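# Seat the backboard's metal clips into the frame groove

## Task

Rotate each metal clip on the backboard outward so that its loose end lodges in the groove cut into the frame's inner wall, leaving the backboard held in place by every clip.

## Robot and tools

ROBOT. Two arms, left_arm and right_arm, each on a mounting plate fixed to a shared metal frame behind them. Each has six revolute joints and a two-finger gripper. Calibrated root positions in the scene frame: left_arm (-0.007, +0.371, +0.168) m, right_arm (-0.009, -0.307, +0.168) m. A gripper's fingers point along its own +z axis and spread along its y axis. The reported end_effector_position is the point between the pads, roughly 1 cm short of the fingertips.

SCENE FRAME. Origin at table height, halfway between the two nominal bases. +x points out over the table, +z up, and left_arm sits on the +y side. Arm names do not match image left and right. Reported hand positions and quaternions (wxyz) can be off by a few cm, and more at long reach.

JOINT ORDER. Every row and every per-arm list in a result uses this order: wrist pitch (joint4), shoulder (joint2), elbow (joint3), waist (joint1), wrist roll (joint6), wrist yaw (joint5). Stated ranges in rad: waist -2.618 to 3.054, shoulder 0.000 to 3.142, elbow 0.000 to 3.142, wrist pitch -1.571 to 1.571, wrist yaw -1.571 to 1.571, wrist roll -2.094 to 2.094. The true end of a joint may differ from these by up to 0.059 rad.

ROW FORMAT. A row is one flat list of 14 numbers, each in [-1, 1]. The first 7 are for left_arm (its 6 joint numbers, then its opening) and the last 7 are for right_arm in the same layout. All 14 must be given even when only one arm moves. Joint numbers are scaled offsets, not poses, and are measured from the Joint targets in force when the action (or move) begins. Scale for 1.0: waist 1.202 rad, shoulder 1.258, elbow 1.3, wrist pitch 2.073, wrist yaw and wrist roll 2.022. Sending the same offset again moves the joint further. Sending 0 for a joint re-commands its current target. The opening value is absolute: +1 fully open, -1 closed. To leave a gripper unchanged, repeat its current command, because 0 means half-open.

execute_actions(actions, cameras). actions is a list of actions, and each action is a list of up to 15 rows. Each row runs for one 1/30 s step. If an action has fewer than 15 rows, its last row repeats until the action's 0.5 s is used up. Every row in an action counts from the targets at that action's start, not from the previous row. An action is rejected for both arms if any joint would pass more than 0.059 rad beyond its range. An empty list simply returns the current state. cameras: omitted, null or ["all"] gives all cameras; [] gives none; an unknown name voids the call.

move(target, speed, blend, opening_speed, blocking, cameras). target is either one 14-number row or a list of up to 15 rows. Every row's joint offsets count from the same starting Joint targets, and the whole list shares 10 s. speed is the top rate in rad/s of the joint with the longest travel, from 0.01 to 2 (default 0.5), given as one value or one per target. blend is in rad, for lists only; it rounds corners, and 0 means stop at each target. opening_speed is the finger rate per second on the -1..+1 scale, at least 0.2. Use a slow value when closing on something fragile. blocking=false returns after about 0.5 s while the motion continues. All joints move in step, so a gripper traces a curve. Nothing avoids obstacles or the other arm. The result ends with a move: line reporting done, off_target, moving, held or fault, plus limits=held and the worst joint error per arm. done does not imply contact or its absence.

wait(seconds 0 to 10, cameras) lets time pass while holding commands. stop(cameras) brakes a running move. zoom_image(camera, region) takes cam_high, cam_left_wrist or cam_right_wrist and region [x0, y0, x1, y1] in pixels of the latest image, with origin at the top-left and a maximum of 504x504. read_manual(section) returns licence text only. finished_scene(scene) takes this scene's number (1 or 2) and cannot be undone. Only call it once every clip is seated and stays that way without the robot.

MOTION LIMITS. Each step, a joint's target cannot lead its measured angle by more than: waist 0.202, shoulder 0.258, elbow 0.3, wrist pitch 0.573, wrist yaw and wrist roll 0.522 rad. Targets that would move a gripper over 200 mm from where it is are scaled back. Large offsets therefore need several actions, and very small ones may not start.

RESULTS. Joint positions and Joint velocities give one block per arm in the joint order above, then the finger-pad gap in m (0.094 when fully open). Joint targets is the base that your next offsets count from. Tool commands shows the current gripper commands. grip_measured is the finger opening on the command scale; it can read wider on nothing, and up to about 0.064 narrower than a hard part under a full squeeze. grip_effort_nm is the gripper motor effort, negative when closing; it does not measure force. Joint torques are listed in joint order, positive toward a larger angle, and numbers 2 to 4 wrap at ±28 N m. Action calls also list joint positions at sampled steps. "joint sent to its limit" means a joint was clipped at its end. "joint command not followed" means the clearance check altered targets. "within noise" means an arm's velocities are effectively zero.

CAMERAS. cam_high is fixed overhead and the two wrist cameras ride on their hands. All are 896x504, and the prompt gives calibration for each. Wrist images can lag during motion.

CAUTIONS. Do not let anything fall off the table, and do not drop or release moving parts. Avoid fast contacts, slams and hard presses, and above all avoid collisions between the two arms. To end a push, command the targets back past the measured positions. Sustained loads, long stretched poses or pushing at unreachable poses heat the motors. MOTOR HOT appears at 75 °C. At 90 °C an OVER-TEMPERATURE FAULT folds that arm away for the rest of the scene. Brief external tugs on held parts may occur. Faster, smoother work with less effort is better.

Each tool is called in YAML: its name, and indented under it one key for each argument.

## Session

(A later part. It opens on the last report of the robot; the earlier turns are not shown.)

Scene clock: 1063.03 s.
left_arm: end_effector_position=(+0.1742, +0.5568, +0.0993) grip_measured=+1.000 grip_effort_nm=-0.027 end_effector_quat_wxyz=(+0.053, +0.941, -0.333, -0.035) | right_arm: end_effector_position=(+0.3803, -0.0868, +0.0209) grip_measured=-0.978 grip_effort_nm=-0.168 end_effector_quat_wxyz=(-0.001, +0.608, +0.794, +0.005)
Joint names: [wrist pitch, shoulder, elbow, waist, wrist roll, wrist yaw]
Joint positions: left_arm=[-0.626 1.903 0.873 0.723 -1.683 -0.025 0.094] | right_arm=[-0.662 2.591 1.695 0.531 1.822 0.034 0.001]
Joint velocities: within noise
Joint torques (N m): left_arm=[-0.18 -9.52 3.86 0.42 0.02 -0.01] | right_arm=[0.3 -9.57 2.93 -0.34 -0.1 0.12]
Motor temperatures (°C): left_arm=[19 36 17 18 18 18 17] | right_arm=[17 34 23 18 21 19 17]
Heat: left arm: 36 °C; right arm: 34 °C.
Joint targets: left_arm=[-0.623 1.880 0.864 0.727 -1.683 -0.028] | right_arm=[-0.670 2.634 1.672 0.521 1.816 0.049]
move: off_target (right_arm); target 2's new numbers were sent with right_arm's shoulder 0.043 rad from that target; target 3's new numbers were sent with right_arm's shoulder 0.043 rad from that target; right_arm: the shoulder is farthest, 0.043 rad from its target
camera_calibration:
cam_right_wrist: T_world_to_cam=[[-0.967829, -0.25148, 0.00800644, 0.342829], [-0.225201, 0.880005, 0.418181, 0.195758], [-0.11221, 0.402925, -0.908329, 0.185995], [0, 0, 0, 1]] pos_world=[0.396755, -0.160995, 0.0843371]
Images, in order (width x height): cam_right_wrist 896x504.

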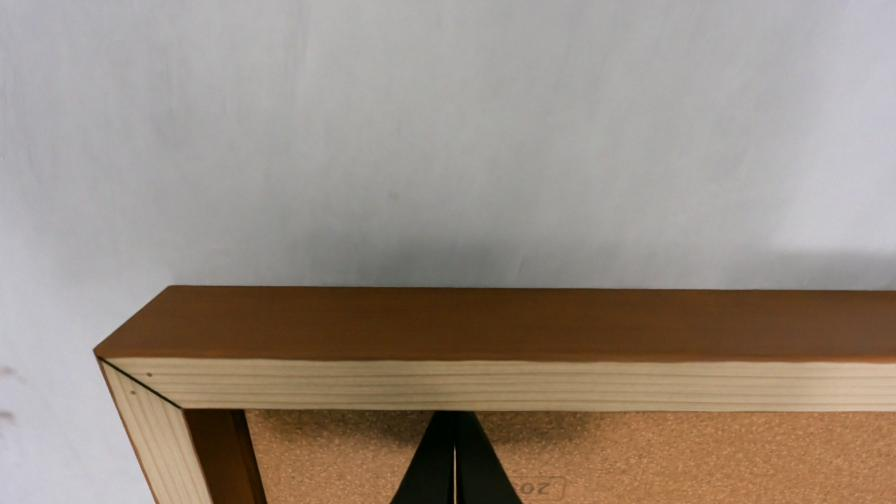

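move:
  target:
    - [0,0,0,0,0,0,1,0,0,0,0,0,0,-0.5]
    - [0,0,0,0,0,0,1,-0.008,-0.0787,0,0,0,0,-0.5]
  speed: 0.2
  opening_speed: 1.0
  cameras: ["cam_right_wrist"]

Scene clock: 1072.83 s.
left_arm: end_effector_position=(+0.1742, +0.5568, +0.0993) grip_measured=+1.000 grip_effort_nm=-0.032 end_effector_quat_wxyz=(+0.053, +0.941, -0.333, -0.035) | right_arm: end_effector_position=(+0.3790, -0.0893, +0.0259) grip_measured=-0.502 grip_effort_nm=0.061 end_effector_quat_wxyz=(-0.001, +0.609, +0.793, +0.004)
Joint names: [wrist pitch, shoulder, elbow, waist, wrist roll, wrist yaw]
Joint positions: left_arm=[-0.626 1.903 0.873 0.723 -1.683 -0.025 0.094] | right_arm=[-0.671 2.574 1.684 0.529 1.822 0.036 0.023]
Joint velocities: within noise
Joint torques (N m): left_arm=[-0.2 -9.5 3.86 0.35 0.03 -0.01] | right_arm=[0.24 -17.16 3.78 -0.12 -0.1 0.12]
Motor temperatures (°C): left_arm=[19 36 17 18 18 18 17] | right_arm=[17 33 23 18 21 19 17]
Heat: left arm: 36 °C; right arm: 33 °C.
Joint targets: left_arm=[-0.623 1.880 0.864 0.727 -1.683 -0.028] | right_arm=[-0.687 2.535 1.672 0.521 1.816 0.049]
move: off_target (right_arm); right_arm: the shoulder is farthest, 0.039 rad from its target
camera_calibration:
cam_right_wrist: T_world_to_cam=[[-0.968349, -0.249357, 0.0110163, 0.341185], [-0.22233, 0.881768, 0.415999, 0.194685], [-0.113446, 0.400383, -0.909298, 0.191594], [0, 0, 0, 1]] pos_world=[0.395406, -0.163301, 0.0894684]
Images, in order (width x height): cam_right_wrist 896x504.

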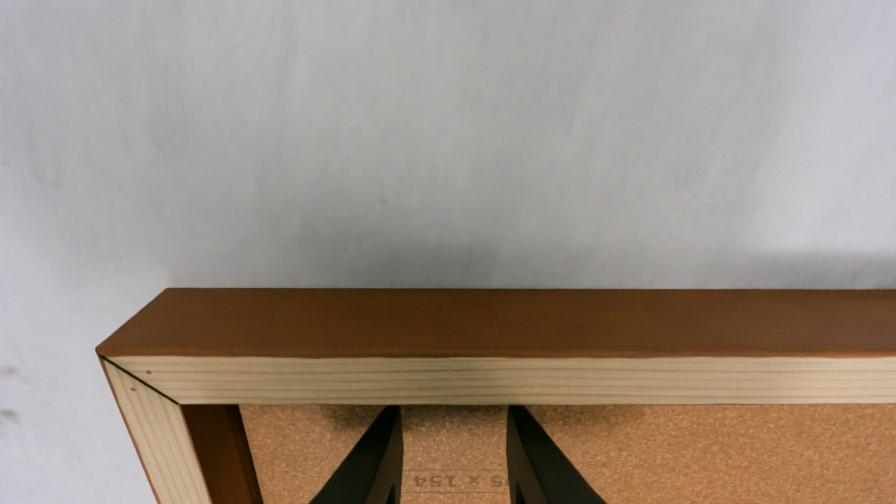

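move:
  target:
    - [0,0,0,0,0,0,1,0,0,0,-0.012,-0.005,0.012,-0.5]
    - [0,0,0,0,0,0,1,0.004,0.0731,0,-0.012,-0.005,0.012,-0.5]
    - [0,0,0,0,0,0,1,0.004,0.0731,0,-0.012,-0.005,0.012,-0.97]
  speed: 0.2
  opening_speed: 0.5
  cameras: ["cam_right_wrist"]

Scene clock: 1084.60 s.
left_arm: end_effector_position=(+0.1742, +0.5568, +0.0993) grip_measured=+1.000 grip_effort_nm=-0.032 end_effector_quat_wxyz=(+0.053, +0.941, -0.333, -0.035) | right_arm: end_effector_position=(+0.3786, -0.0985, +0.0208) grip_measured=-0.962 grip_effort_nm=-1.023 end_effector_quat_wxyz=(+0.001, +0.610, +0.792, -0.007)
Joint names: [wrist pitch, shoulder, elbow, waist, wrist roll, wrist yaw]
Joint positions: left_arm=[-0.626 1.903 0.873 0.723 -1.683 -0.025 0.094] | right_arm=[-0.678 2.585 1.684 0.515 1.811 0.047 0.002]
Joint velocities: within noise
Joint torques (N m): left_arm=[-0.17 -9.55 4.03 0.28 0.04 -0.03] | right_arm=[0.34 -9.57 3.71 -0.14 -0.09 0.27]
Motor temperatures (°C): left_arm=[19 36 17 18 18 18 17] | right_arm=[17 37 23 18 21 19 17]
Heat: left arm: 36 °C; right arm: 37 °C.
Joint targets: left_arm=[-0.623 1.880 0.864 0.727 -1.683 -0.028] | right_arm=[-0.679 2.628 1.672 0.507 1.806 0.073]
move: off_target (right_arm); target 3's new numbers were sent with right_arm's shoulder 0.042 rad from that target; right_arm: the shoulder is farthest, 0.042 rad from its target
camera_calibration:
cam_right_wrist: T_world_to_cam=[[-0.968717, -0.246791, 0.0261128, 0.338723], [-0.215877, 0.889892, 0.401857, 0.203449], [-0.122412, 0.383649, -0.91533, 0.192496], [0, 0, 0, 1]] pos_world=[0.395611, -0.171305, 0.0855947]
Images, in order (width x height): cam_right_wrist 896x504.

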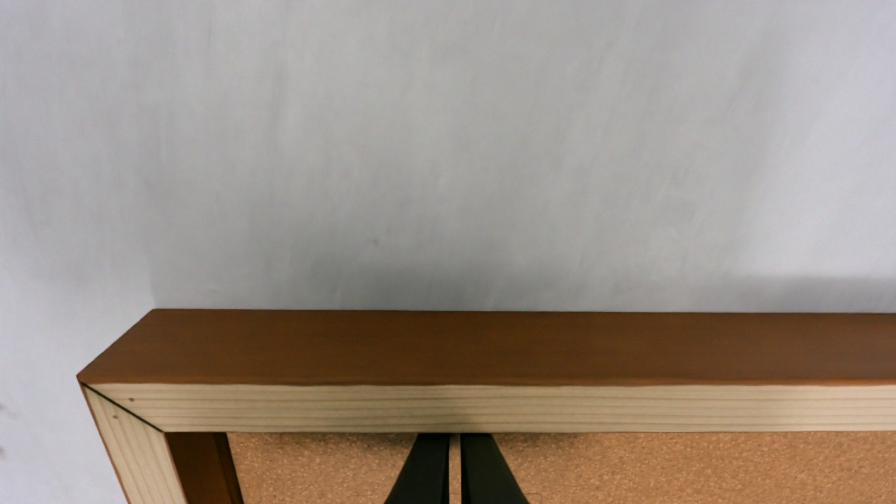

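move:
  target:
    - [0,0,0,0,0,0,1,0,0,0,0,0,0,-0.5]
    - [0,0,0,0,0,0,1,-0.045,-0.15,0,0,0,-0.012,-0.5]
  cameras: ["cam_right_wrist"]

Scene clock: 1117.23 s.
left_arm: end_effector_position=(+0.1742, +0.5568, +0.0993) grip_measured=+1.000 grip_effort_nm=-0.027 end_effector_quat_wxyz=(+0.053, +0.941, -0.333, -0.035) | right_arm: end_effector_position=(+0.3887, -0.0972, +0.0748) grip_measured=-0.502 grip_effort_nm=0.056 end_effector_quat_wxyz=(+0.010, +0.612, +0.791, +0.014)
Joint names: [wrist pitch, shoulder, elbow, waist, wrist roll, wrist yaw]
Joint positions: left_arm=[-0.626 1.903 0.873 0.723 -1.683 -0.025 0.094] | right_arm=[-0.756 2.455 1.679 0.511 1.811 0.047 0.023]
Joint velocities: within noise
Joint torques (N m): left_arm=[-0.2 -9.44 3.85 0.42 0.01 -0.03] | right_arm=[0.27 -14.64 4.48 0.2 -0.09 0.02]
Motor temperatures (°C): left_arm=[19 36 17 18 18 18 17] | right_arm=[17 33 23 18 21 19 18]
Heat: left arm: 36 °C; right arm: 33 °C.
Joint targets: left_arm=[-0.623 1.880 0.864 0.727 -1.683 -0.028] | right_arm=[-0.772 2.439 1.673 0.507 1.806 0.049]
move: done
camera_calibration:
cam_right_wrist: T_world_to_cam=[[-0.970066, -0.242141, -0.0184508, 0.351705], [-0.228017, 0.882069, 0.412265, 0.185977], [-0.0835515, 0.404131, -0.910877, 0.229201], [0, 0, 0, 1]] pos_world=[0.402733, -0.17151, 0.138592]
Images, in order (width x height): cam_right_wrist 896x504.

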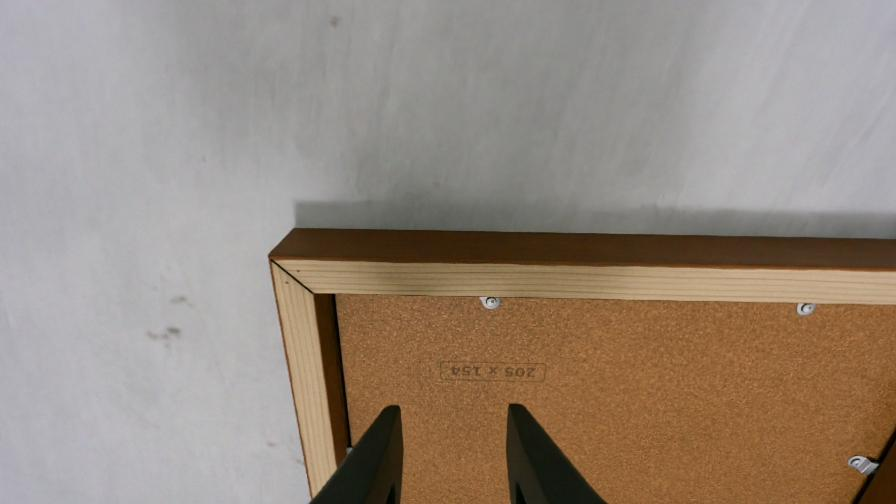

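zoom_image:
  camera: "cam_right_wrist"
  region: [460, 285, 520, 320]

zoom_image:
  camera: "cam_right_wrist"
  region: [776, 290, 836, 325]

zoom_image:
  camera: "cam_right_wrist"
  region: [836, 444, 896, 479]

Scaled by 8.400.

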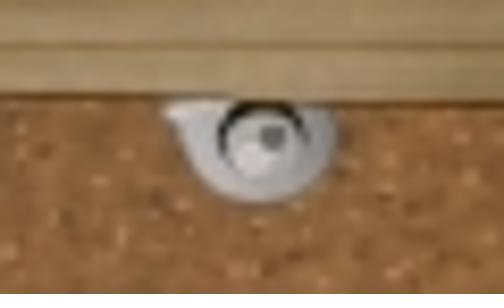

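Scaled by 8.400.

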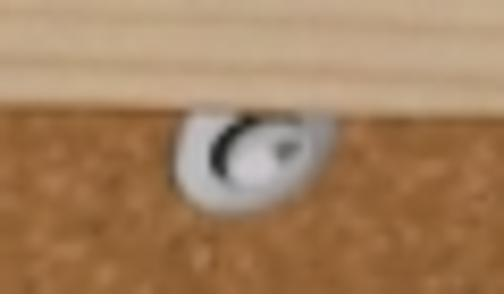

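Scaled by 8.400.

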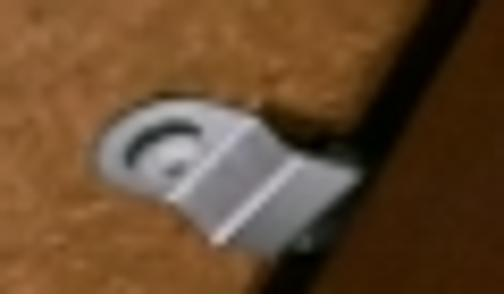

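move:
  target: [0,0,0,0,0,0,1,-0.101,-0.178,-0.018,0.171,-0.728,0,-0.5]
  cameras: []
  speed: 1.5

move:
  target: [0,0,0,0,0,0,1,0,0,0,0,-0.728,0,-0.5]
  cameras: ["cam_right_wrist"]
  speed: 1.5

Scene clock: 1138.97 s.
left_arm: end_effector_position=(+0.1742, +0.5568, +0.0993) grip_measured=+1.000 grip_effort_nm=-0.027 end_effector_quat_wxyz=(+0.053, +0.941, -0.333, -0.035) | right_arm: end_effector_position=(+0.3237, -0.0410, +0.1604) grip_measured=-0.502 grip_effort_nm=0.061 end_effector_quat_wxyz=(+0.009, -0.174, +0.985, +0.001)
Joint names: [wrist pitch, shoulder, elbow, waist, wrist roll, wrist yaw]
Joint positions: left_arm=[-0.626 1.903 0.873 0.723 -1.683 -0.025 0.094] | right_arm=[-0.973 2.248 1.664 0.709 0.342 0.047 0.023]
Joint velocities: within noise
Joint torques (N m): left_arm=[-0.21 -9.61 3.84 0.34 0.01 0] | right_arm=[0.32 -15.28 4.25 0.87 -0.1 0.01]
Motor temperatures (°C): left_arm=[19 36 17 18 18 18 17] | right_arm=[17 37 23 18 21 19 18]
Heat: left arm: 36 °C; right arm: 37 °C.
Joint targets: left_arm=[-0.623 1.880 0.864 0.727 -1.683 -0.028] | right_arm=[-0.981 2.215 1.649 0.712 0.334 0.049]
move: done
No camera images: "cameras" was empty.

Scene clock: 1141.03 s.
left_arm: end_effector_position=(+0.1742, +0.5568, +0.0993) grip_measured=+1.000 grip_effort_nm=-0.032 end_effector_quat_wxyz=(+0.053, +0.941, -0.333, -0.035) | right_arm: end_effector_position=(+0.3236, -0.0411, +0.1604) grip_measured=-0.502 grip_effort_nm=0.061 end_effector_quat_wxyz=(-0.008, +0.790, -0.613, +0.005)
Joint names: [wrist pitch, shoulder, elbow, waist, wrist roll, wrist yaw]
Joint positions: left_arm=[-0.626 1.903 0.873 0.723 -1.683 -0.025 0.094] | right_arm=[-0.974 2.248 1.664 0.709 -1.13 0.047 0.023]
Joint velocities: within noise
Joint torques (N m): left_arm=[-0.18 -9.57 3.9 0.36 0.01 -0.01] | right_arm=[0.32 -15.28 4.23 0.85 -0.11 0.01]
Motor temperatures (°C): left_arm=[19 36 17 18 18 18 17] | right_arm=[17 37 23 18 21 19 18]
Heat: left arm: 36 °C; right arm: 37 °C.
Joint targets: left_arm=[-0.623 1.880 0.864 0.727 -1.683 -0.028] | right_arm=[-0.981 2.215 1.649 0.712 -1.138 0.049]
move: done
camera_calibration:
cam_right_wrist: T_world_to_cam=[[0.970217, 0.239768, 0.0345068, -0.312874], [0.205019, -0.888645, 0.410217, -0.12623], [0.129021, -0.390925, -0.911335, 0.1777], [0, 0, 0, 1]] pos_world=[0.306508, 0.0323109, 0.224523]
Images, in order (width x height): cam_right_wrist 896x504.

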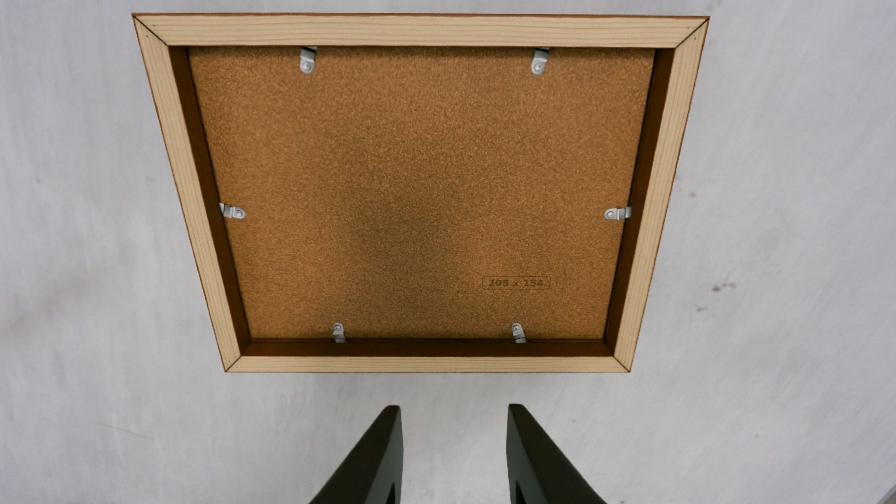

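zoom_image:
  camera: "cam_right_wrist"
  region: [484, 310, 554, 351]

zoom_image:
  camera: "cam_right_wrist"
  region: [304, 310, 374, 351]

zoom_image:
  camera: "cam_right_wrist"
  region: [196, 191, 266, 232]

zoom_image:
  camera: "cam_right_wrist"
  region: [584, 191, 654, 232]

zoom_image:
  camera: "cam_right_wrist"
  region: [274, 38, 344, 79]

zoom_image:
  camera: "cam_right_wrist"
  region: [504, 38, 574, 79]

Scaled by 7.200.

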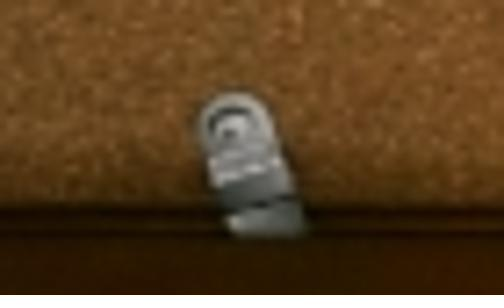

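Scaled by 7.200.

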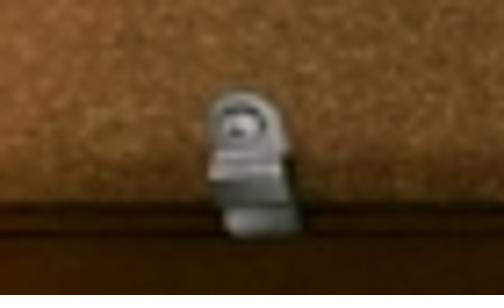

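Scaled by 7.200.

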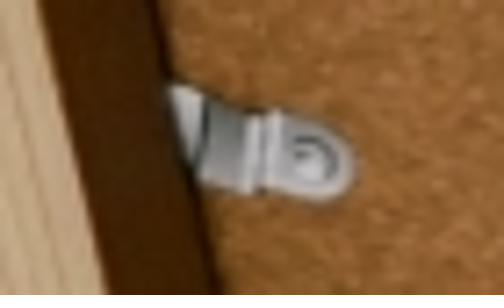

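Scaled by 7.200.

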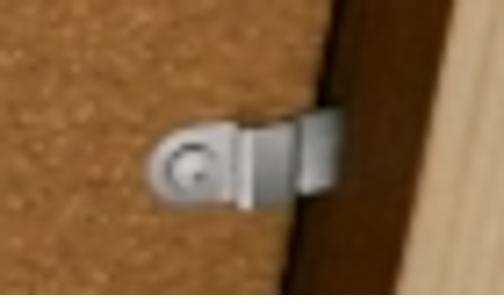

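Scaled by 7.200.

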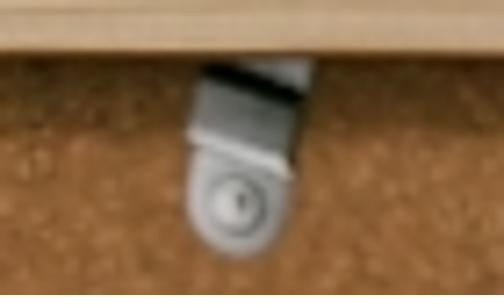

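Scaled by 7.200.

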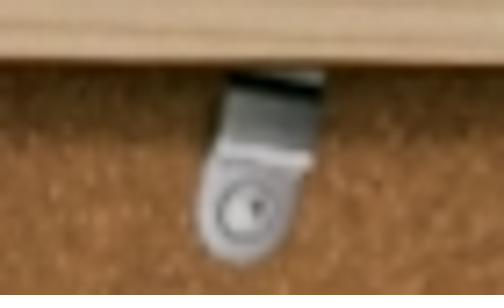

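move:
  target: [0,0,0,0,0,0,1,0.0897,0.2393,0.0769,-0.1963,0.669,0,-0.3]
  cameras: ["cam_right_wrist"]
  speed: 1.0

Scene clock: 1249.03 s.
left_arm: end_effector_position=(+0.1742, +0.5568, +0.0993) grip_measured=+1.000 grip_effort_nm=-0.022 end_effector_quat_wxyz=(+0.053, +0.941, -0.333, -0.035) | right_arm: end_effector_position=(+0.3868, -0.1143, +0.0606) grip_measured=-0.302 grip_effort_nm=0.061 end_effector_quat_wxyz=(-0.013, -0.128, +0.992, -0.008)
Joint names: [wrist pitch, shoulder, elbow, waist, wrist roll, wrist yaw]
Joint positions: left_arm=[-0.626 1.903 0.873 0.723 -1.683 -0.025 0.094] | right_arm=[-0.806 2.506 1.716 0.478 0.206 0.047 0.033]
Joint velocities: within noise
Joint torques (N m): left_arm=[-0.22 -9.54 3.92 0.32 0.02 -0.02] | right_arm=[0.42 -12.49 7.19 0.43 0.04 0]
Motor temperatures (°C): left_arm=[19 37 17 18 18 18 17] | right_arm=[17 40 23 18 21 19 17]
Heat: left arm: 37 °C; right arm: 40 °C.
Joint targets: left_arm=[-0.623 1.880 0.864 0.727 -1.683 -0.028] | right_arm=[-0.795 2.516 1.749 0.476 0.214 0.049]
move: done
camera_calibration:
cam_right_wrist: T_world_to_cam=[[0.245514, -0.968944, 0.0294917, -0.210769], [-0.874932, -0.208389, 0.437114, 0.330608], [-0.417393, -0.133121, -0.898923, 0.289991], [0, 0, 0, 1]] pos_world=[0.462046, -0.0967244, 0.122382]
Images, in order (width x height): cam_right_wrist 896x504.

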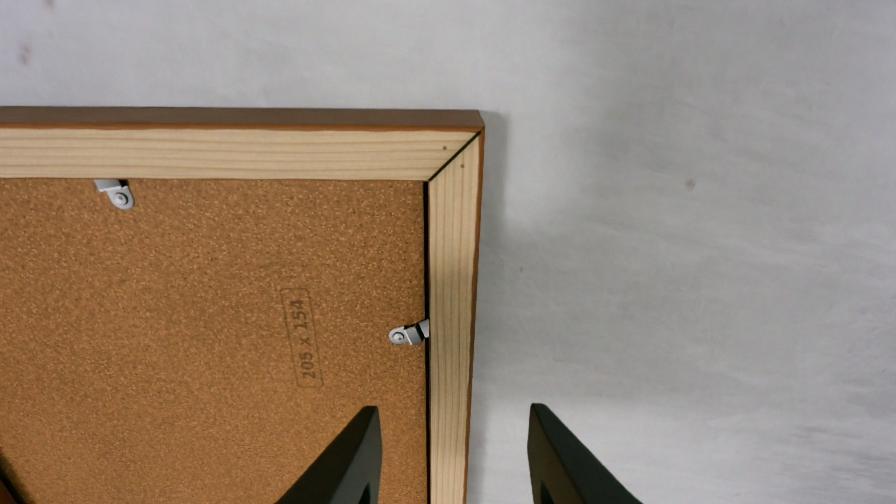

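zoom_image:
  camera: "cam_right_wrist"
  region: [376, 315, 446, 356]

zoom_image:
  camera: "cam_right_wrist"
  region: [84, 175, 154, 216]

Scaled by 7.200.

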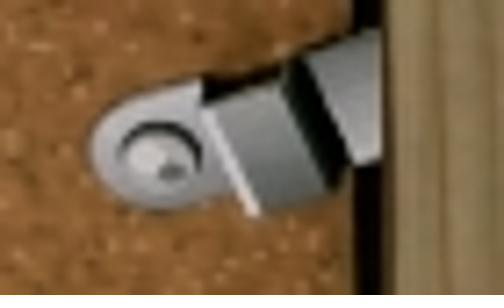

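Scaled by 7.200.

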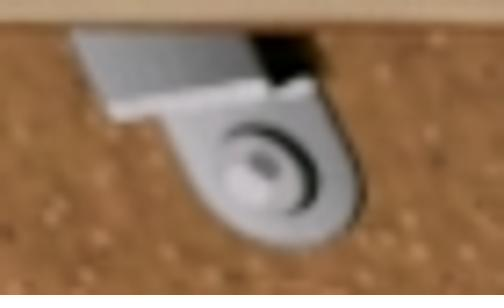

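move:
  target: [0,0,0,0,0,0,1,0.0569,0.066,-0.0431,-0.0067,0,0,-0.3]
  cameras: ["cam_right_wrist"]

Scene clock: 1275.03 s.
left_arm: end_effector_position=(+0.1742, +0.5568, +0.0993) grip_measured=+1.000 grip_effort_nm=-0.022 end_effector_quat_wxyz=(+0.053, +0.941, -0.333, -0.035) | right_arm: end_effector_position=(+0.3894, -0.1127, +0.0224) grip_measured=-0.302 grip_effort_nm=0.061 end_effector_quat_wxyz=(-0.005, -0.125, +0.992, -0.005)
Joint names: [wrist pitch, shoulder, elbow, waist, wrist roll, wrist yaw]
Joint positions: left_arm=[-0.626 1.903 0.873 0.723 -1.683 -0.025 0.094] | right_arm=[-0.692 2.589 1.703 0.475 0.209 0.047 0.033]
Joint velocities: within noise
Joint torques (N m): left_arm=[-0.19 -9.54 3.7 0.32 -0.01 -0.02] | right_arm=[0.49 -12.63 3.86 -0.06 0.02 0.01]
Motor temperatures (°C): left_arm=[19 37 17 18 18 18 17] | right_arm=[17 38 24 18 21 19 17]
Heat: left arm: 37 °C; right arm: 38 °C.
Joint targets: left_arm=[-0.623 1.880 0.864 0.727 -1.683 -0.028] | right_arm=[-0.677 2.599 1.693 0.468 0.215 0.049]
move: done
camera_calibration:
cam_right_wrist: T_world_to_cam=[[0.239161, -0.970642, 0.0256034, -0.206315], [-0.883354, -0.206555, 0.420739, 0.353748], [-0.403098, -0.123241, -0.90682, 0.25269], [0, 0, 0, 1]] pos_world=[0.463686, -0.0960481, 0.0855912]
Images, in order (width x height): cam_right_wrist 896x504.

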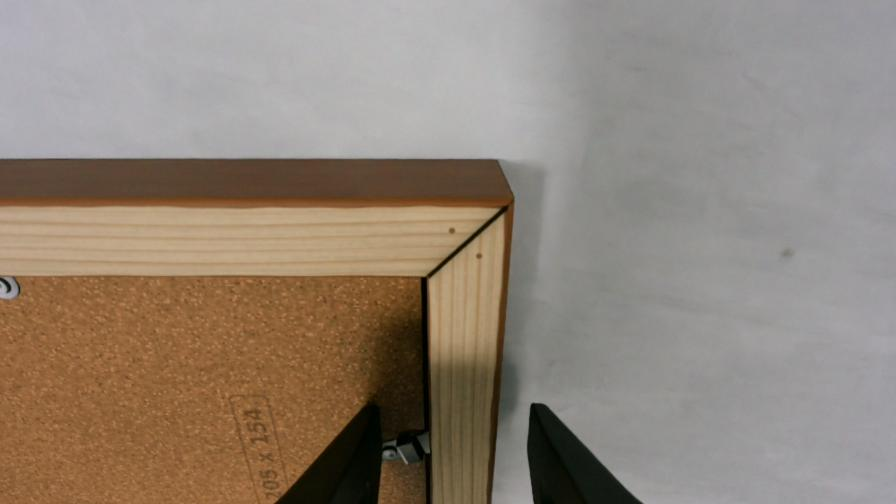

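move:
  target:
    - [0,0,0,0,0,0,1,0.003,0.026,0,0,0,0,-0.3]
    - [0,0,0,0,0,0,1,0.003,0.026,0,0,0,0,-0.83]
  opening_speed: 0.6
  cameras: ["cam_right_wrist"]

Scene clock: 1280.77 s.
left_arm: end_effector_position=(+0.1742, +0.5568, +0.0993) grip_measured=+1.000 grip_effort_nm=-0.027 end_effector_quat_wxyz=(+0.053, +0.941, -0.333, -0.035) | right_arm: end_effector_position=(+0.3899, -0.1132, +0.0210) grip_measured=-0.776 grip_effort_nm=-1.077 end_effector_quat_wxyz=(-0.005, -0.119, +0.993, -0.002)
Joint names: [wrist pitch, shoulder, elbow, waist, wrist roll, wrist yaw]
Joint positions: left_arm=[-0.626 1.903 0.873 0.723 -1.683 -0.025 0.094] | right_arm=[-0.687 2.592 1.703 0.471 0.216 0.039 0.011]
Joint velocities: within noise
Joint torques (N m): left_arm=[-0.21 -9.52 3.79 0.29 0.03 -0.06] | right_arm=[0.52 -9.88 3.84 0.38 -0.06 0.09]
Motor temperatures (°C): left_arm=[19 37 17 18 18 18 17] | right_arm=[17 37 23 18 21 19 17]
Heat: left arm: 37 °C; right arm: 37 °C.
Joint targets: left_arm=[-0.623 1.880 0.864 0.727 -1.683 -0.028] | right_arm=[-0.671 2.632 1.693 0.468 0.215 0.049]
move: off_target (right_arm); target 2's new numbers were sent with right_arm's shoulder 0.040 rad from that target; right_arm: the shoulder is farthest, 0.039 rad from its target
camera_calibration:
cam_right_wrist: T_world_to_cam=[[0.227961, -0.973503, 0.0180521, -0.202642], [-0.88468, -0.199347, 0.421429, 0.355956], [-0.406663, -0.11204, -0.906682, 0.254212], [0, 0, 0, 1]] pos_world=[0.464481, -0.0978324, 0.0841374]
Images, in order (width x height): cam_right_wrist 896x504.

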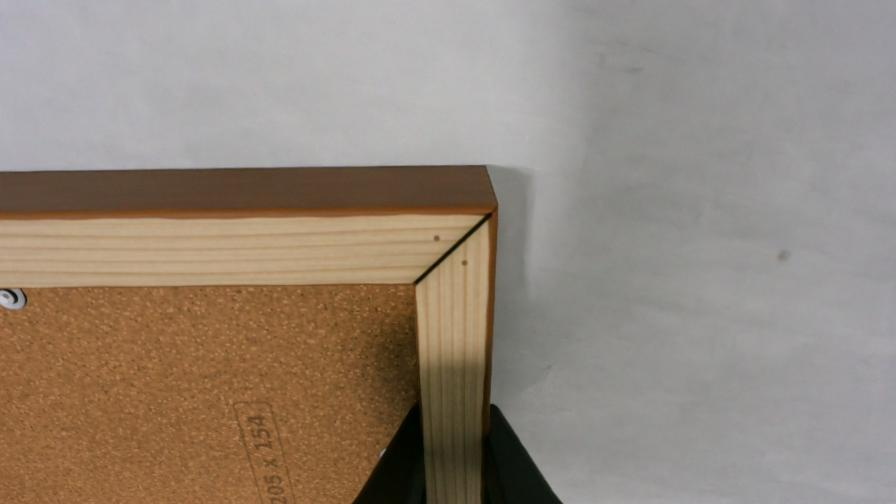

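move:
  target:
    - [0,0,0,0,0,0,1,0,-0.02,0,0,0,0,-0.35]
    - [0,0,0,0,0,0,1,-0.05,-0.15,0,0,0,0,-0.35]
  cameras: ["cam_right_wrist"]

zoom_image:
  camera: "cam_right_wrist"
  region: [370, 300, 454, 349]

Scene clock: 1286.77 s.
left_arm: end_effector_position=(+0.1742, +0.5568, +0.0993) grip_measured=+1.000 grip_effort_nm=-0.022 end_effector_quat_wxyz=(+0.053, +0.941, -0.333, -0.035) | right_arm: end_effector_position=(+0.4004, -0.1127, +0.0758) grip_measured=-0.352 grip_effort_nm=0.061 end_effector_quat_wxyz=(+0.018, -0.117, +0.993, +0.002)
Joint names: [wrist pitch, shoulder, elbow, waist, wrist roll, wrist yaw]
Joint positions: left_arm=[-0.626 1.903 0.873 0.723 -1.683 -0.025 0.094] | right_arm=[-0.767 2.461 1.699 0.469 0.216 0.048 0.03]
Joint velocities: within noise
Joint torques (N m): left_arm=[-0.22 -9.65 3.88 0.47 0.03 -0.01] | right_arm=[0.34 -14.98 4.52 0.5 -0.05 0]
Motor temperatures (°C): left_arm=[19 37 17 18 18 18 17] | right_arm=[17 36 23 18 21 19 18]
Heat: left arm: 37 °C; right arm: 36 °C.
Joint targets: left_arm=[-0.623 1.880 0.864 0.727 -1.683 -0.028] | right_arm=[-0.775 2.443 1.693 0.468 0.215 0.049]
move: done
camera_calibration:
cam_right_wrist: T_world_to_cam=[[0.224153, -0.97442, 0.0161608, -0.20407], [-0.903669, -0.201612, 0.377803, 0.352921], [-0.36488, -0.0992896, -0.925745, 0.294395], [0, 0, 0, 1]] pos_world=[0.472085, -0.0984663, 0.142499]
Images, in order (width x height): cam_right_wrist 896x504.

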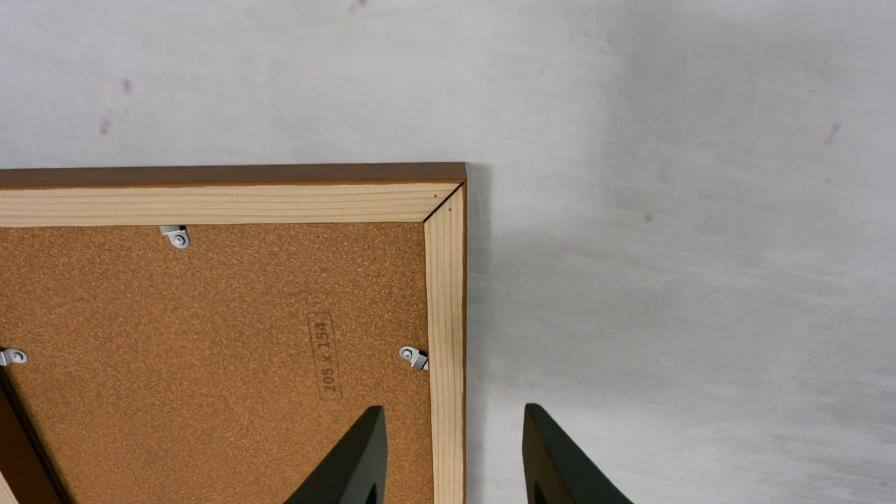

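Scaled by 6.000.

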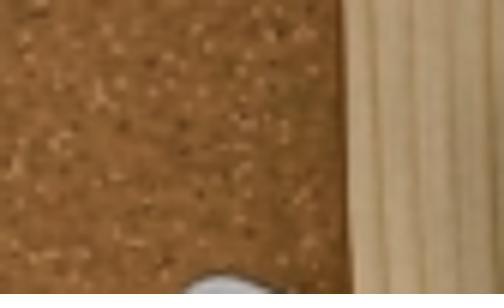

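zoom_image:
  camera: "cam_right_wrist"
  region: [386, 338, 446, 378]

zoom_image:
  camera: "cam_right_wrist"
  region: [150, 215, 210, 255]

zoom_image:
  camera: "cam_right_wrist"
  region: [0, 336, 60, 376]

Scaled by 8.400.

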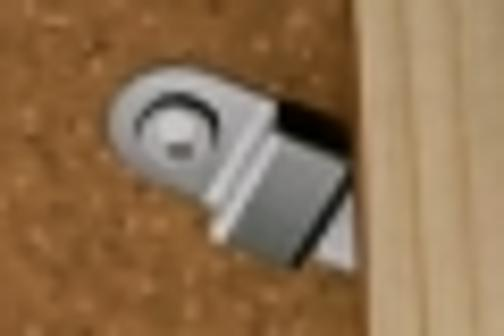

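Scaled by 8.400.

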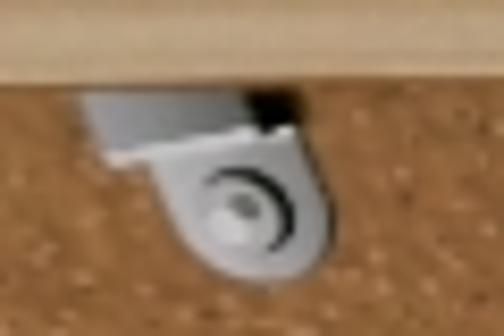

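Scaled by 8.400.

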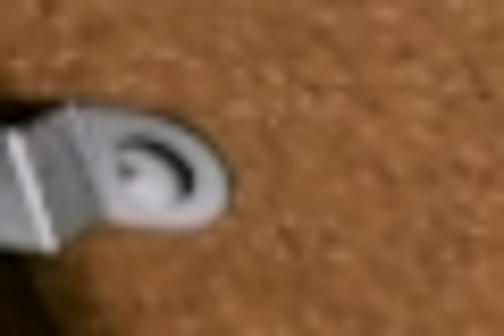

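move:
  target:
    - [0,0,0,0,0,0,1,0.0251,-0.054,-0.0946,0.0175,0.0045,0,-0.3]
    - [0,0,0,0,0,0,1,0.080,0.063,-0.0977,0.0175,0.0045,0,-0.3]
  cameras: ["cam_right_wrist"]

Scene clock: 1318.90 s.
left_arm: end_effector_position=(+0.1742, +0.5568, +0.0993) grip_measured=+1.000 grip_effort_nm=-0.022 end_effector_quat_wxyz=(+0.053, +0.941, -0.333, -0.035) | right_arm: end_effector_position=(+0.3707, -0.1191, +0.0237) grip_measured=-0.302 grip_effort_nm=0.061 end_effector_quat_wxyz=(-0.003, -0.123, +0.992, -0.005)
Joint names: [wrist pitch, shoulder, elbow, waist, wrist roll, wrist yaw]
Joint positions: left_arm=[-0.626 1.903 0.873 0.723 -1.683 -0.025 0.094] | right_arm=[-0.62 2.524 1.57 0.482 0.218 0.048 0.033]
Joint velocities: within noise
Joint torques (N m): left_arm=[-0.21 -9.48 4 0.35 0.04 -0.02] | right_arm=[0.47 -13.01 4.12 1.26 0.02 0]
Motor temperatures (°C): left_arm=[19 37 17 18 18 18 17] | right_arm=[17 40 23 18 21 19 17]
Heat: left arm: 37 °C; right arm: 40 °C.
Joint targets: left_arm=[-0.623 1.880 0.864 0.727 -1.683 -0.028] | right_arm=[-0.609 2.522 1.566 0.489 0.224 0.049]
move: done
camera_calibration:
cam_right_wrist: T_world_to_cam=[[0.236367, -0.971315, 0.0260383, -0.207168], [-0.885418, -0.204272, 0.417503, 0.33651], [-0.400208, -0.121739, -0.908302, 0.24466], [0, 0, 0, 1]] pos_world=[0.444834, -0.102701, 0.0871258]
Images, in order (width x height): cam_right_wrist 896x504.

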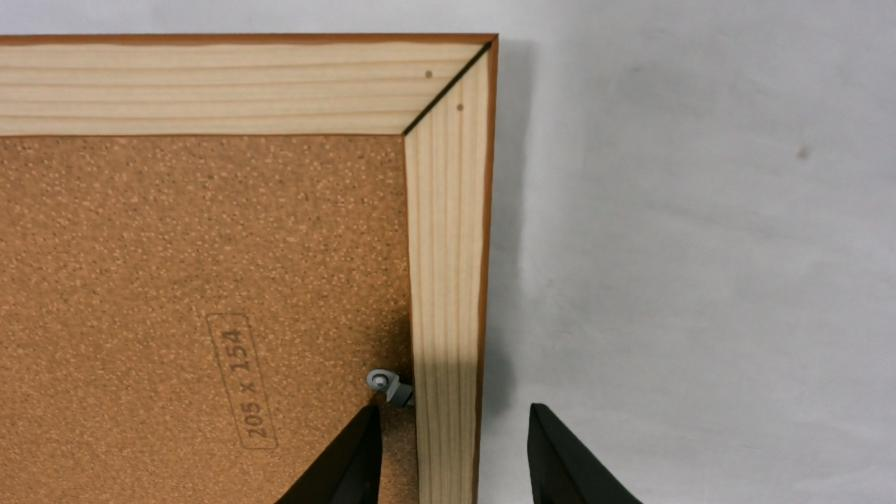

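move:
  target:
    - [0,0,0,0,0,0,1,0,0.043,0.0077,0.0025,-0.002,0,-0.3]
    - [0,0,0,0,0,0,1,0,0.043,0.0077,0.0025,-0.002,0,-0.8]
  opening_speed: 0.6
  cameras: ["cam_right_wrist"]

move:
  target:
    - [0,0,0,0,0,0,1,0,-0.02,0,0,0,0,-0.35]
    - [0,0,0,0,0,0,1,-0.05,-0.14,0,0,0,0,-0.35]
  cameras: ["cam_right_wrist"]

Scene clock: 1327.50 s.
left_arm: end_effector_position=(+0.1742, +0.5568, +0.0993) grip_measured=+1.000 grip_effort_nm=-0.032 end_effector_quat_wxyz=(+0.053, +0.941, -0.333, -0.035) | right_arm: end_effector_position=(+0.3692, -0.1174, +0.0204) grip_measured=-0.769 grip_effort_nm=-1.033 end_effector_quat_wxyz=(-0.003, -0.125, +0.992, -0.008)
Joint names: [wrist pitch, shoulder, elbow, waist, wrist roll, wrist yaw]
Joint positions: left_arm=[-0.626 1.903 0.873 0.723 -1.683 -0.025 0.094] | right_arm=[-0.614 2.532 1.57 0.489 0.221 0.053 0.011]
Joint velocities: within noise
Joint torques (N m): left_arm=[-0.21 -9.57 3.88 0.27 0.05 -0.04] | right_arm=[0.41 -8.85 4.82 0.83 -0.05 -0.06]
Motor temperatures (°C): left_arm=[19 37 17 18 18 18 17] | right_arm=[17 38 23 18 21 19 17]
Heat: left arm: 37 °C; right arm: 38 °C.
Joint targets: left_arm=[-0.623 1.880 0.864 0.727 -1.683 -0.028] | right_arm=[-0.609 2.576 1.576 0.492 0.220 0.049]
move: off_target (right_arm); target 2's new numbers were sent with right_arm's shoulder 0.045 rad from that target; right_arm: the shoulder is farthest, 0.044 rad from its target
camera_calibration:
cam_right_wrist: T_world_to_cam=[[0.240556, -0.970118, 0.0316737, -0.206554], [-0.884802, -0.20575, 0.418081, 0.3364], [-0.399071, -0.128597, -0.907857, 0.240033], [0, 0, 0, 1]] pos_world=[0.443126, -0.1003, 0.0838157]
Images, in order (width x height): cam_right_wrist 896x504.

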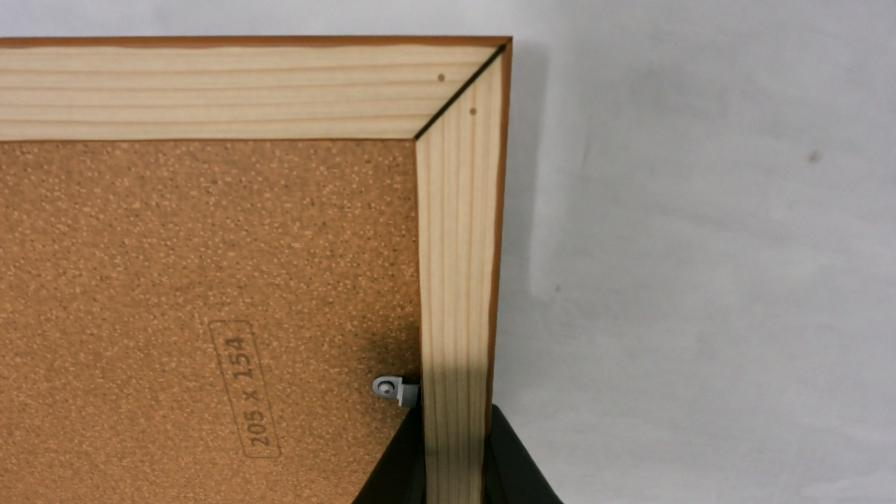

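Scene clock: 1329.33 s.
left_arm: end_effector_position=(+0.1742, +0.5568, +0.0993) grip_measured=+1.000 grip_effort_nm=-0.032 end_effector_quat_wxyz=(+0.053, +0.941, -0.333, -0.035) | right_arm: end_effector_position=(+0.3745, -0.1175, +0.0657) grip_measured=-0.352 grip_effort_nm=0.071 end_effector_quat_wxyz=(+0.008, -0.125, +0.992, -0.007)
Joint names: [wrist pitch, shoulder, elbow, waist, wrist roll, wrist yaw]
Joint positions: left_arm=[-0.626 1.903 0.873 0.723 -1.683 -0.025 0.094] | right_arm=[-0.705 2.42 1.57 0.489 0.221 0.057 0.03]
Joint velocities: within noise
Joint torques (N m): left_arm=[-0.18 -9.63 4.03 0.35 0 0.01] | right_arm=[0.31 -14.54 5.12 0.87 -0.05 -0.09]
Motor temperatures (°C): left_arm=[19 37 17 18 18 18 17] | right_arm=[17 38 23 18 21 19 17]
Heat: left arm: 37 °C; right arm: 38 °C.
Joint targets: left_arm=[-0.623 1.880 0.864 0.727 -1.683 -0.028] | right_arm=[-0.713 2.400 1.576 0.492 0.220 0.049]
move: done
camera_calibration:
cam_right_wrist: T_world_to_cam=[[0.239082, -0.970508, 0.0309001, -0.20883], [-0.893516, -0.207436, 0.398246, 0.326569], [-0.380091, -0.122823, -0.916758, 0.277473], [0, 0, 0, 1]] pos_world=[0.447187, -0.100849, 0.130773]
Images, in order (width x height): cam_right_wrist 896x504.

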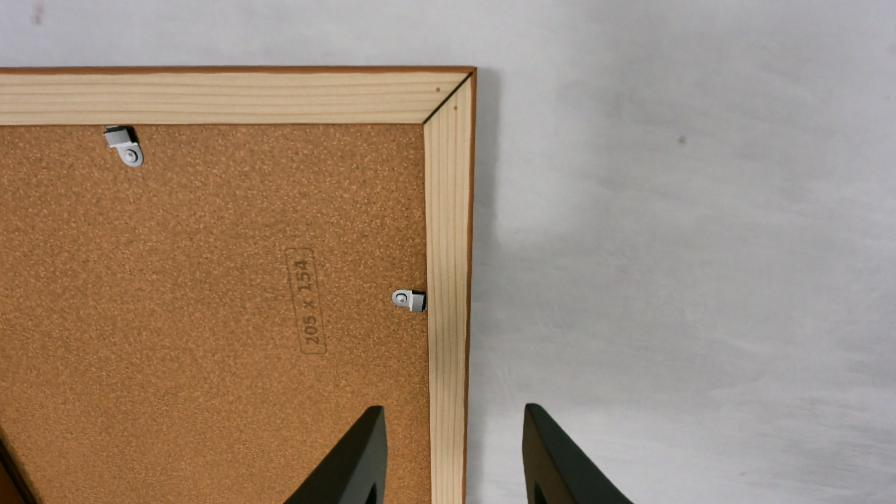

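zoom_image:
  camera: "cam_right_wrist"
  region: [380, 280, 440, 320]

zoom_image:
  camera: "cam_right_wrist"
  region: [94, 115, 154, 175]

Scaled by 8.400.

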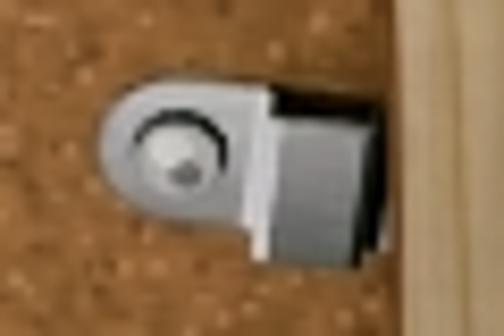

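Scaled by 8.400.

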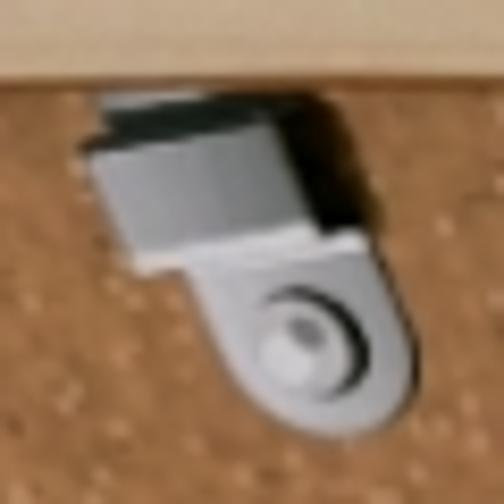

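move:
  target: [0,0,0,0,0,0,1,-0.003,0.032,0,0.367,0.2146,-0.002,-0.3]
  cameras: ["cam_right_wrist"]
  speed: 0.8

Scene clock: 1343.67 s.
left_arm: end_effector_position=(+0.1742, +0.5568, +0.0993) grip_measured=+1.000 grip_effort_nm=-0.032 end_effector_quat_wxyz=(+0.053, +0.941, -0.333, -0.035) | right_arm: end_effector_position=(+0.2515, +0.0305, +0.0700) grip_measured=-0.302 grip_effort_nm=0.066 end_effector_quat_wxyz=(+0.006, -0.137, +0.991, +0.004)
Joint names: [wrist pitch, shoulder, elbow, waist, wrist roll, wrist yaw]
Joint positions: left_arm=[-0.626 1.903 0.873 0.723 -1.683 -0.025 0.094] | right_arm=[-0.71 2.428 1.57 0.937 0.646 0.041 0.033]
Joint velocities: within noise
Joint torques (N m): left_arm=[-0.21 -9.36 3.89 0.35 0.01 -0.04] | right_arm=[0.3 -11.52 5.19 0.2 0.04 0.02]
Motor temperatures (°C): left_arm=[19 37 17 18 18 18 17] | right_arm=[17 36 23 18 21 19 17]
Heat: left arm: 37 °C; right arm: 36 °C.
Joint targets: left_arm=[-0.623 1.880 0.864 0.727 -1.683 -0.028] | right_arm=[-0.719 2.440 1.576 0.933 0.653 0.045]
move: done
camera_calibration:
cam_right_wrist: T_world_to_cam=[[0.262486, -0.964889, 0.00944936, -0.0404677], [-0.885774, -0.237056, 0.399011, 0.244502], [-0.382761, -0.113105, -0.916898, 0.253144], [0, 0, 0, 1]] pos_world=[0.324089, 0.0475457, 0.134931]
Images, in order (width x height): cam_right_wrist 896x504.

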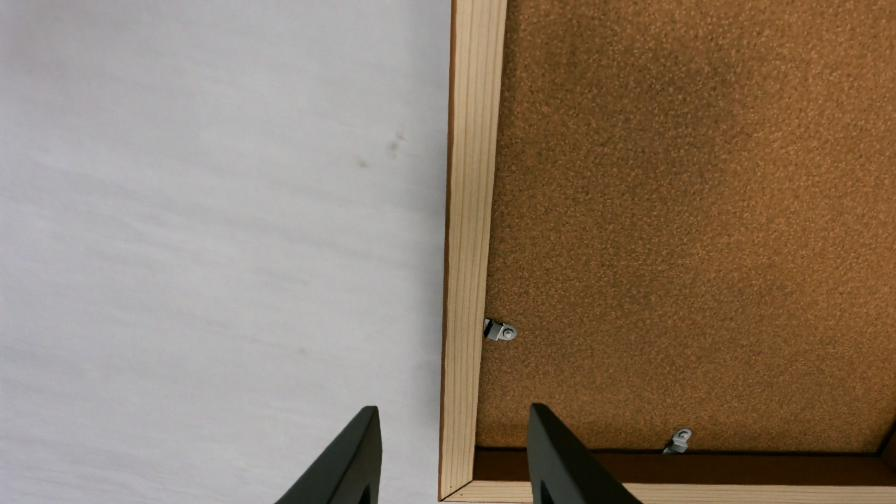

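move:
  target: [0,0,0,0,0,0,1,0.0632,0.090,0,-0.015,0.0084,0.002,-0.3]
  cameras: ["cam_right_wrist"]

Scene clock: 1357.63 s.
left_arm: end_effector_position=(+0.1742, +0.5568, +0.0993) grip_measured=+1.000 grip_effort_nm=-0.017 end_effector_quat_wxyz=(+0.053, +0.941, -0.333, -0.035) | right_arm: end_effector_position=(+0.2535, +0.0253, +0.0214) grip_measured=-0.302 grip_effort_nm=0.061 end_effector_quat_wxyz=(+0.001, -0.120, +0.993, -0.001)
Joint names: [wrist pitch, shoulder, elbow, waist, wrist roll, wrist yaw]
Joint positions: left_arm=[-0.626 1.903 0.873 0.723 -1.683 -0.025 0.094] | right_arm=[-0.606 2.547 1.57 0.921 0.663 0.041 0.033]
Joint velocities: within noise
Joint torques (N m): left_arm=[-0.18 -9.47 3.79 0.35 0.02 0] | right_arm=[0.54 -12.31 4.81 0.02 0.04 0.06]
Motor temperatures (°C): left_arm=[19 37 17 18 18 18 17] | right_arm=[17 36 23 18 21 19 17]
Heat: left arm: 37 °C; right arm: 36 °C.
Joint targets: left_arm=[-0.623 1.880 0.864 0.727 -1.683 -0.028] | right_arm=[-0.588 2.554 1.576 0.915 0.671 0.049]
move: done
camera_calibration:
cam_right_wrist: T_world_to_cam=[[0.230655, -0.972856, 0.0186887, -0.0375217], [-0.889116, -0.202921, 0.410238, 0.264129], [-0.395311, -0.11124, -0.911787, 0.211842], [0, 0, 0, 1]] pos_world=[0.32724, 0.0406594, 0.0854998]
Images, in order (width x height): cam_right_wrist 896x504.

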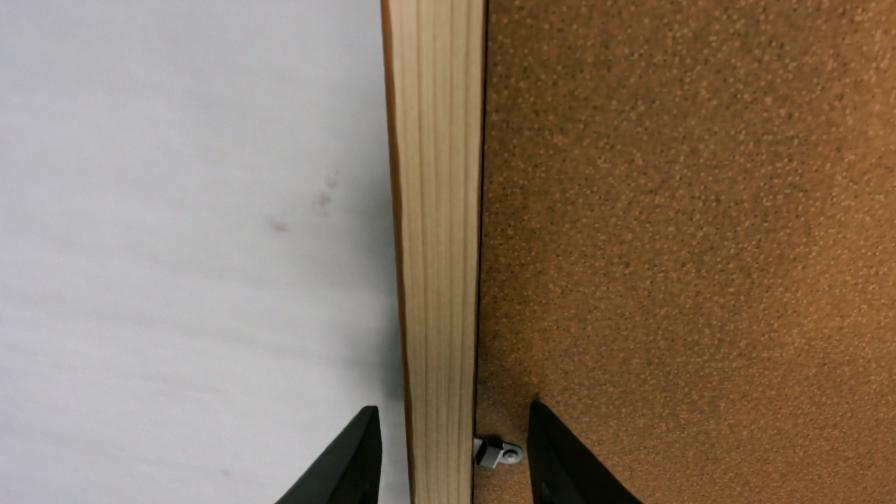

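move:
  target: [0,0,0,0,0,0,1,-0.0144,0.006,0.041,0,0,0,-0.3]
  cameras: ["cam_right_wrist"]

Scene clock: 1363.93 s.
left_arm: end_effector_position=(+0.1742, +0.5568, +0.0993) grip_measured=+1.000 grip_effort_nm=-0.027 end_effector_quat_wxyz=(+0.053, +0.941, -0.333, -0.035) | right_arm: end_effector_position=(+0.2621, +0.0358, +0.0278) grip_measured=-0.302 grip_effort_nm=0.066 end_effector_quat_wxyz=(+0.012, -0.119, +0.993, +0.010)
Joint names: [wrist pitch, shoulder, elbow, waist, wrist roll, wrist yaw]
Joint positions: left_arm=[-0.626 1.903 0.873 0.723 -1.683 -0.025 0.094] | right_arm=[-0.609 2.549 1.605 0.921 0.664 0.041 0.033]
Joint velocities: within noise
Joint torques (N m): left_arm=[-0.18 -9.52 3.81 0.42 0.01 -0.01] | right_arm=[0.34 -11.96 6.26 -0.01 0.02 0.07]
Motor temperatures (°C): left_arm=[19 37 17 18 18 18 17] | right_arm=[17 36 23 18 21 19 17]
Heat: left arm: 37 °C; right arm: 36 °C.
Joint targets: left_arm=[-0.623 1.880 0.864 0.727 -1.683 -0.028] | right_arm=[-0.618 2.561 1.630 0.915 0.670 0.049]
move: done
camera_calibration:
cam_right_wrist: T_world_to_cam=[[0.22895, -0.973438, -0.000791813, -0.0283363], [-0.897151, -0.211323, 0.387895, 0.27436], [-0.377759, -0.088098, -0.921703, 0.217059], [0, 0, 0, 1]] pos_world=[0.334626, 0.0495174, 0.0936187]
Images, in order (width x height): cam_right_wrist 896x504.

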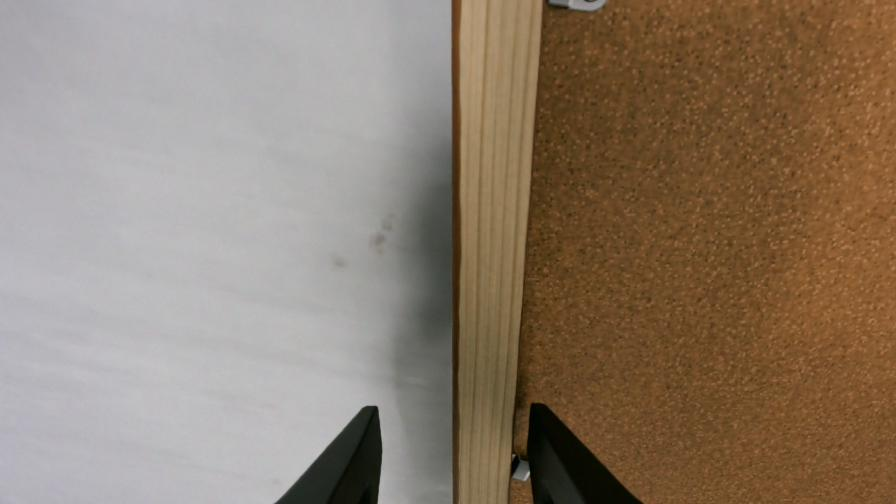

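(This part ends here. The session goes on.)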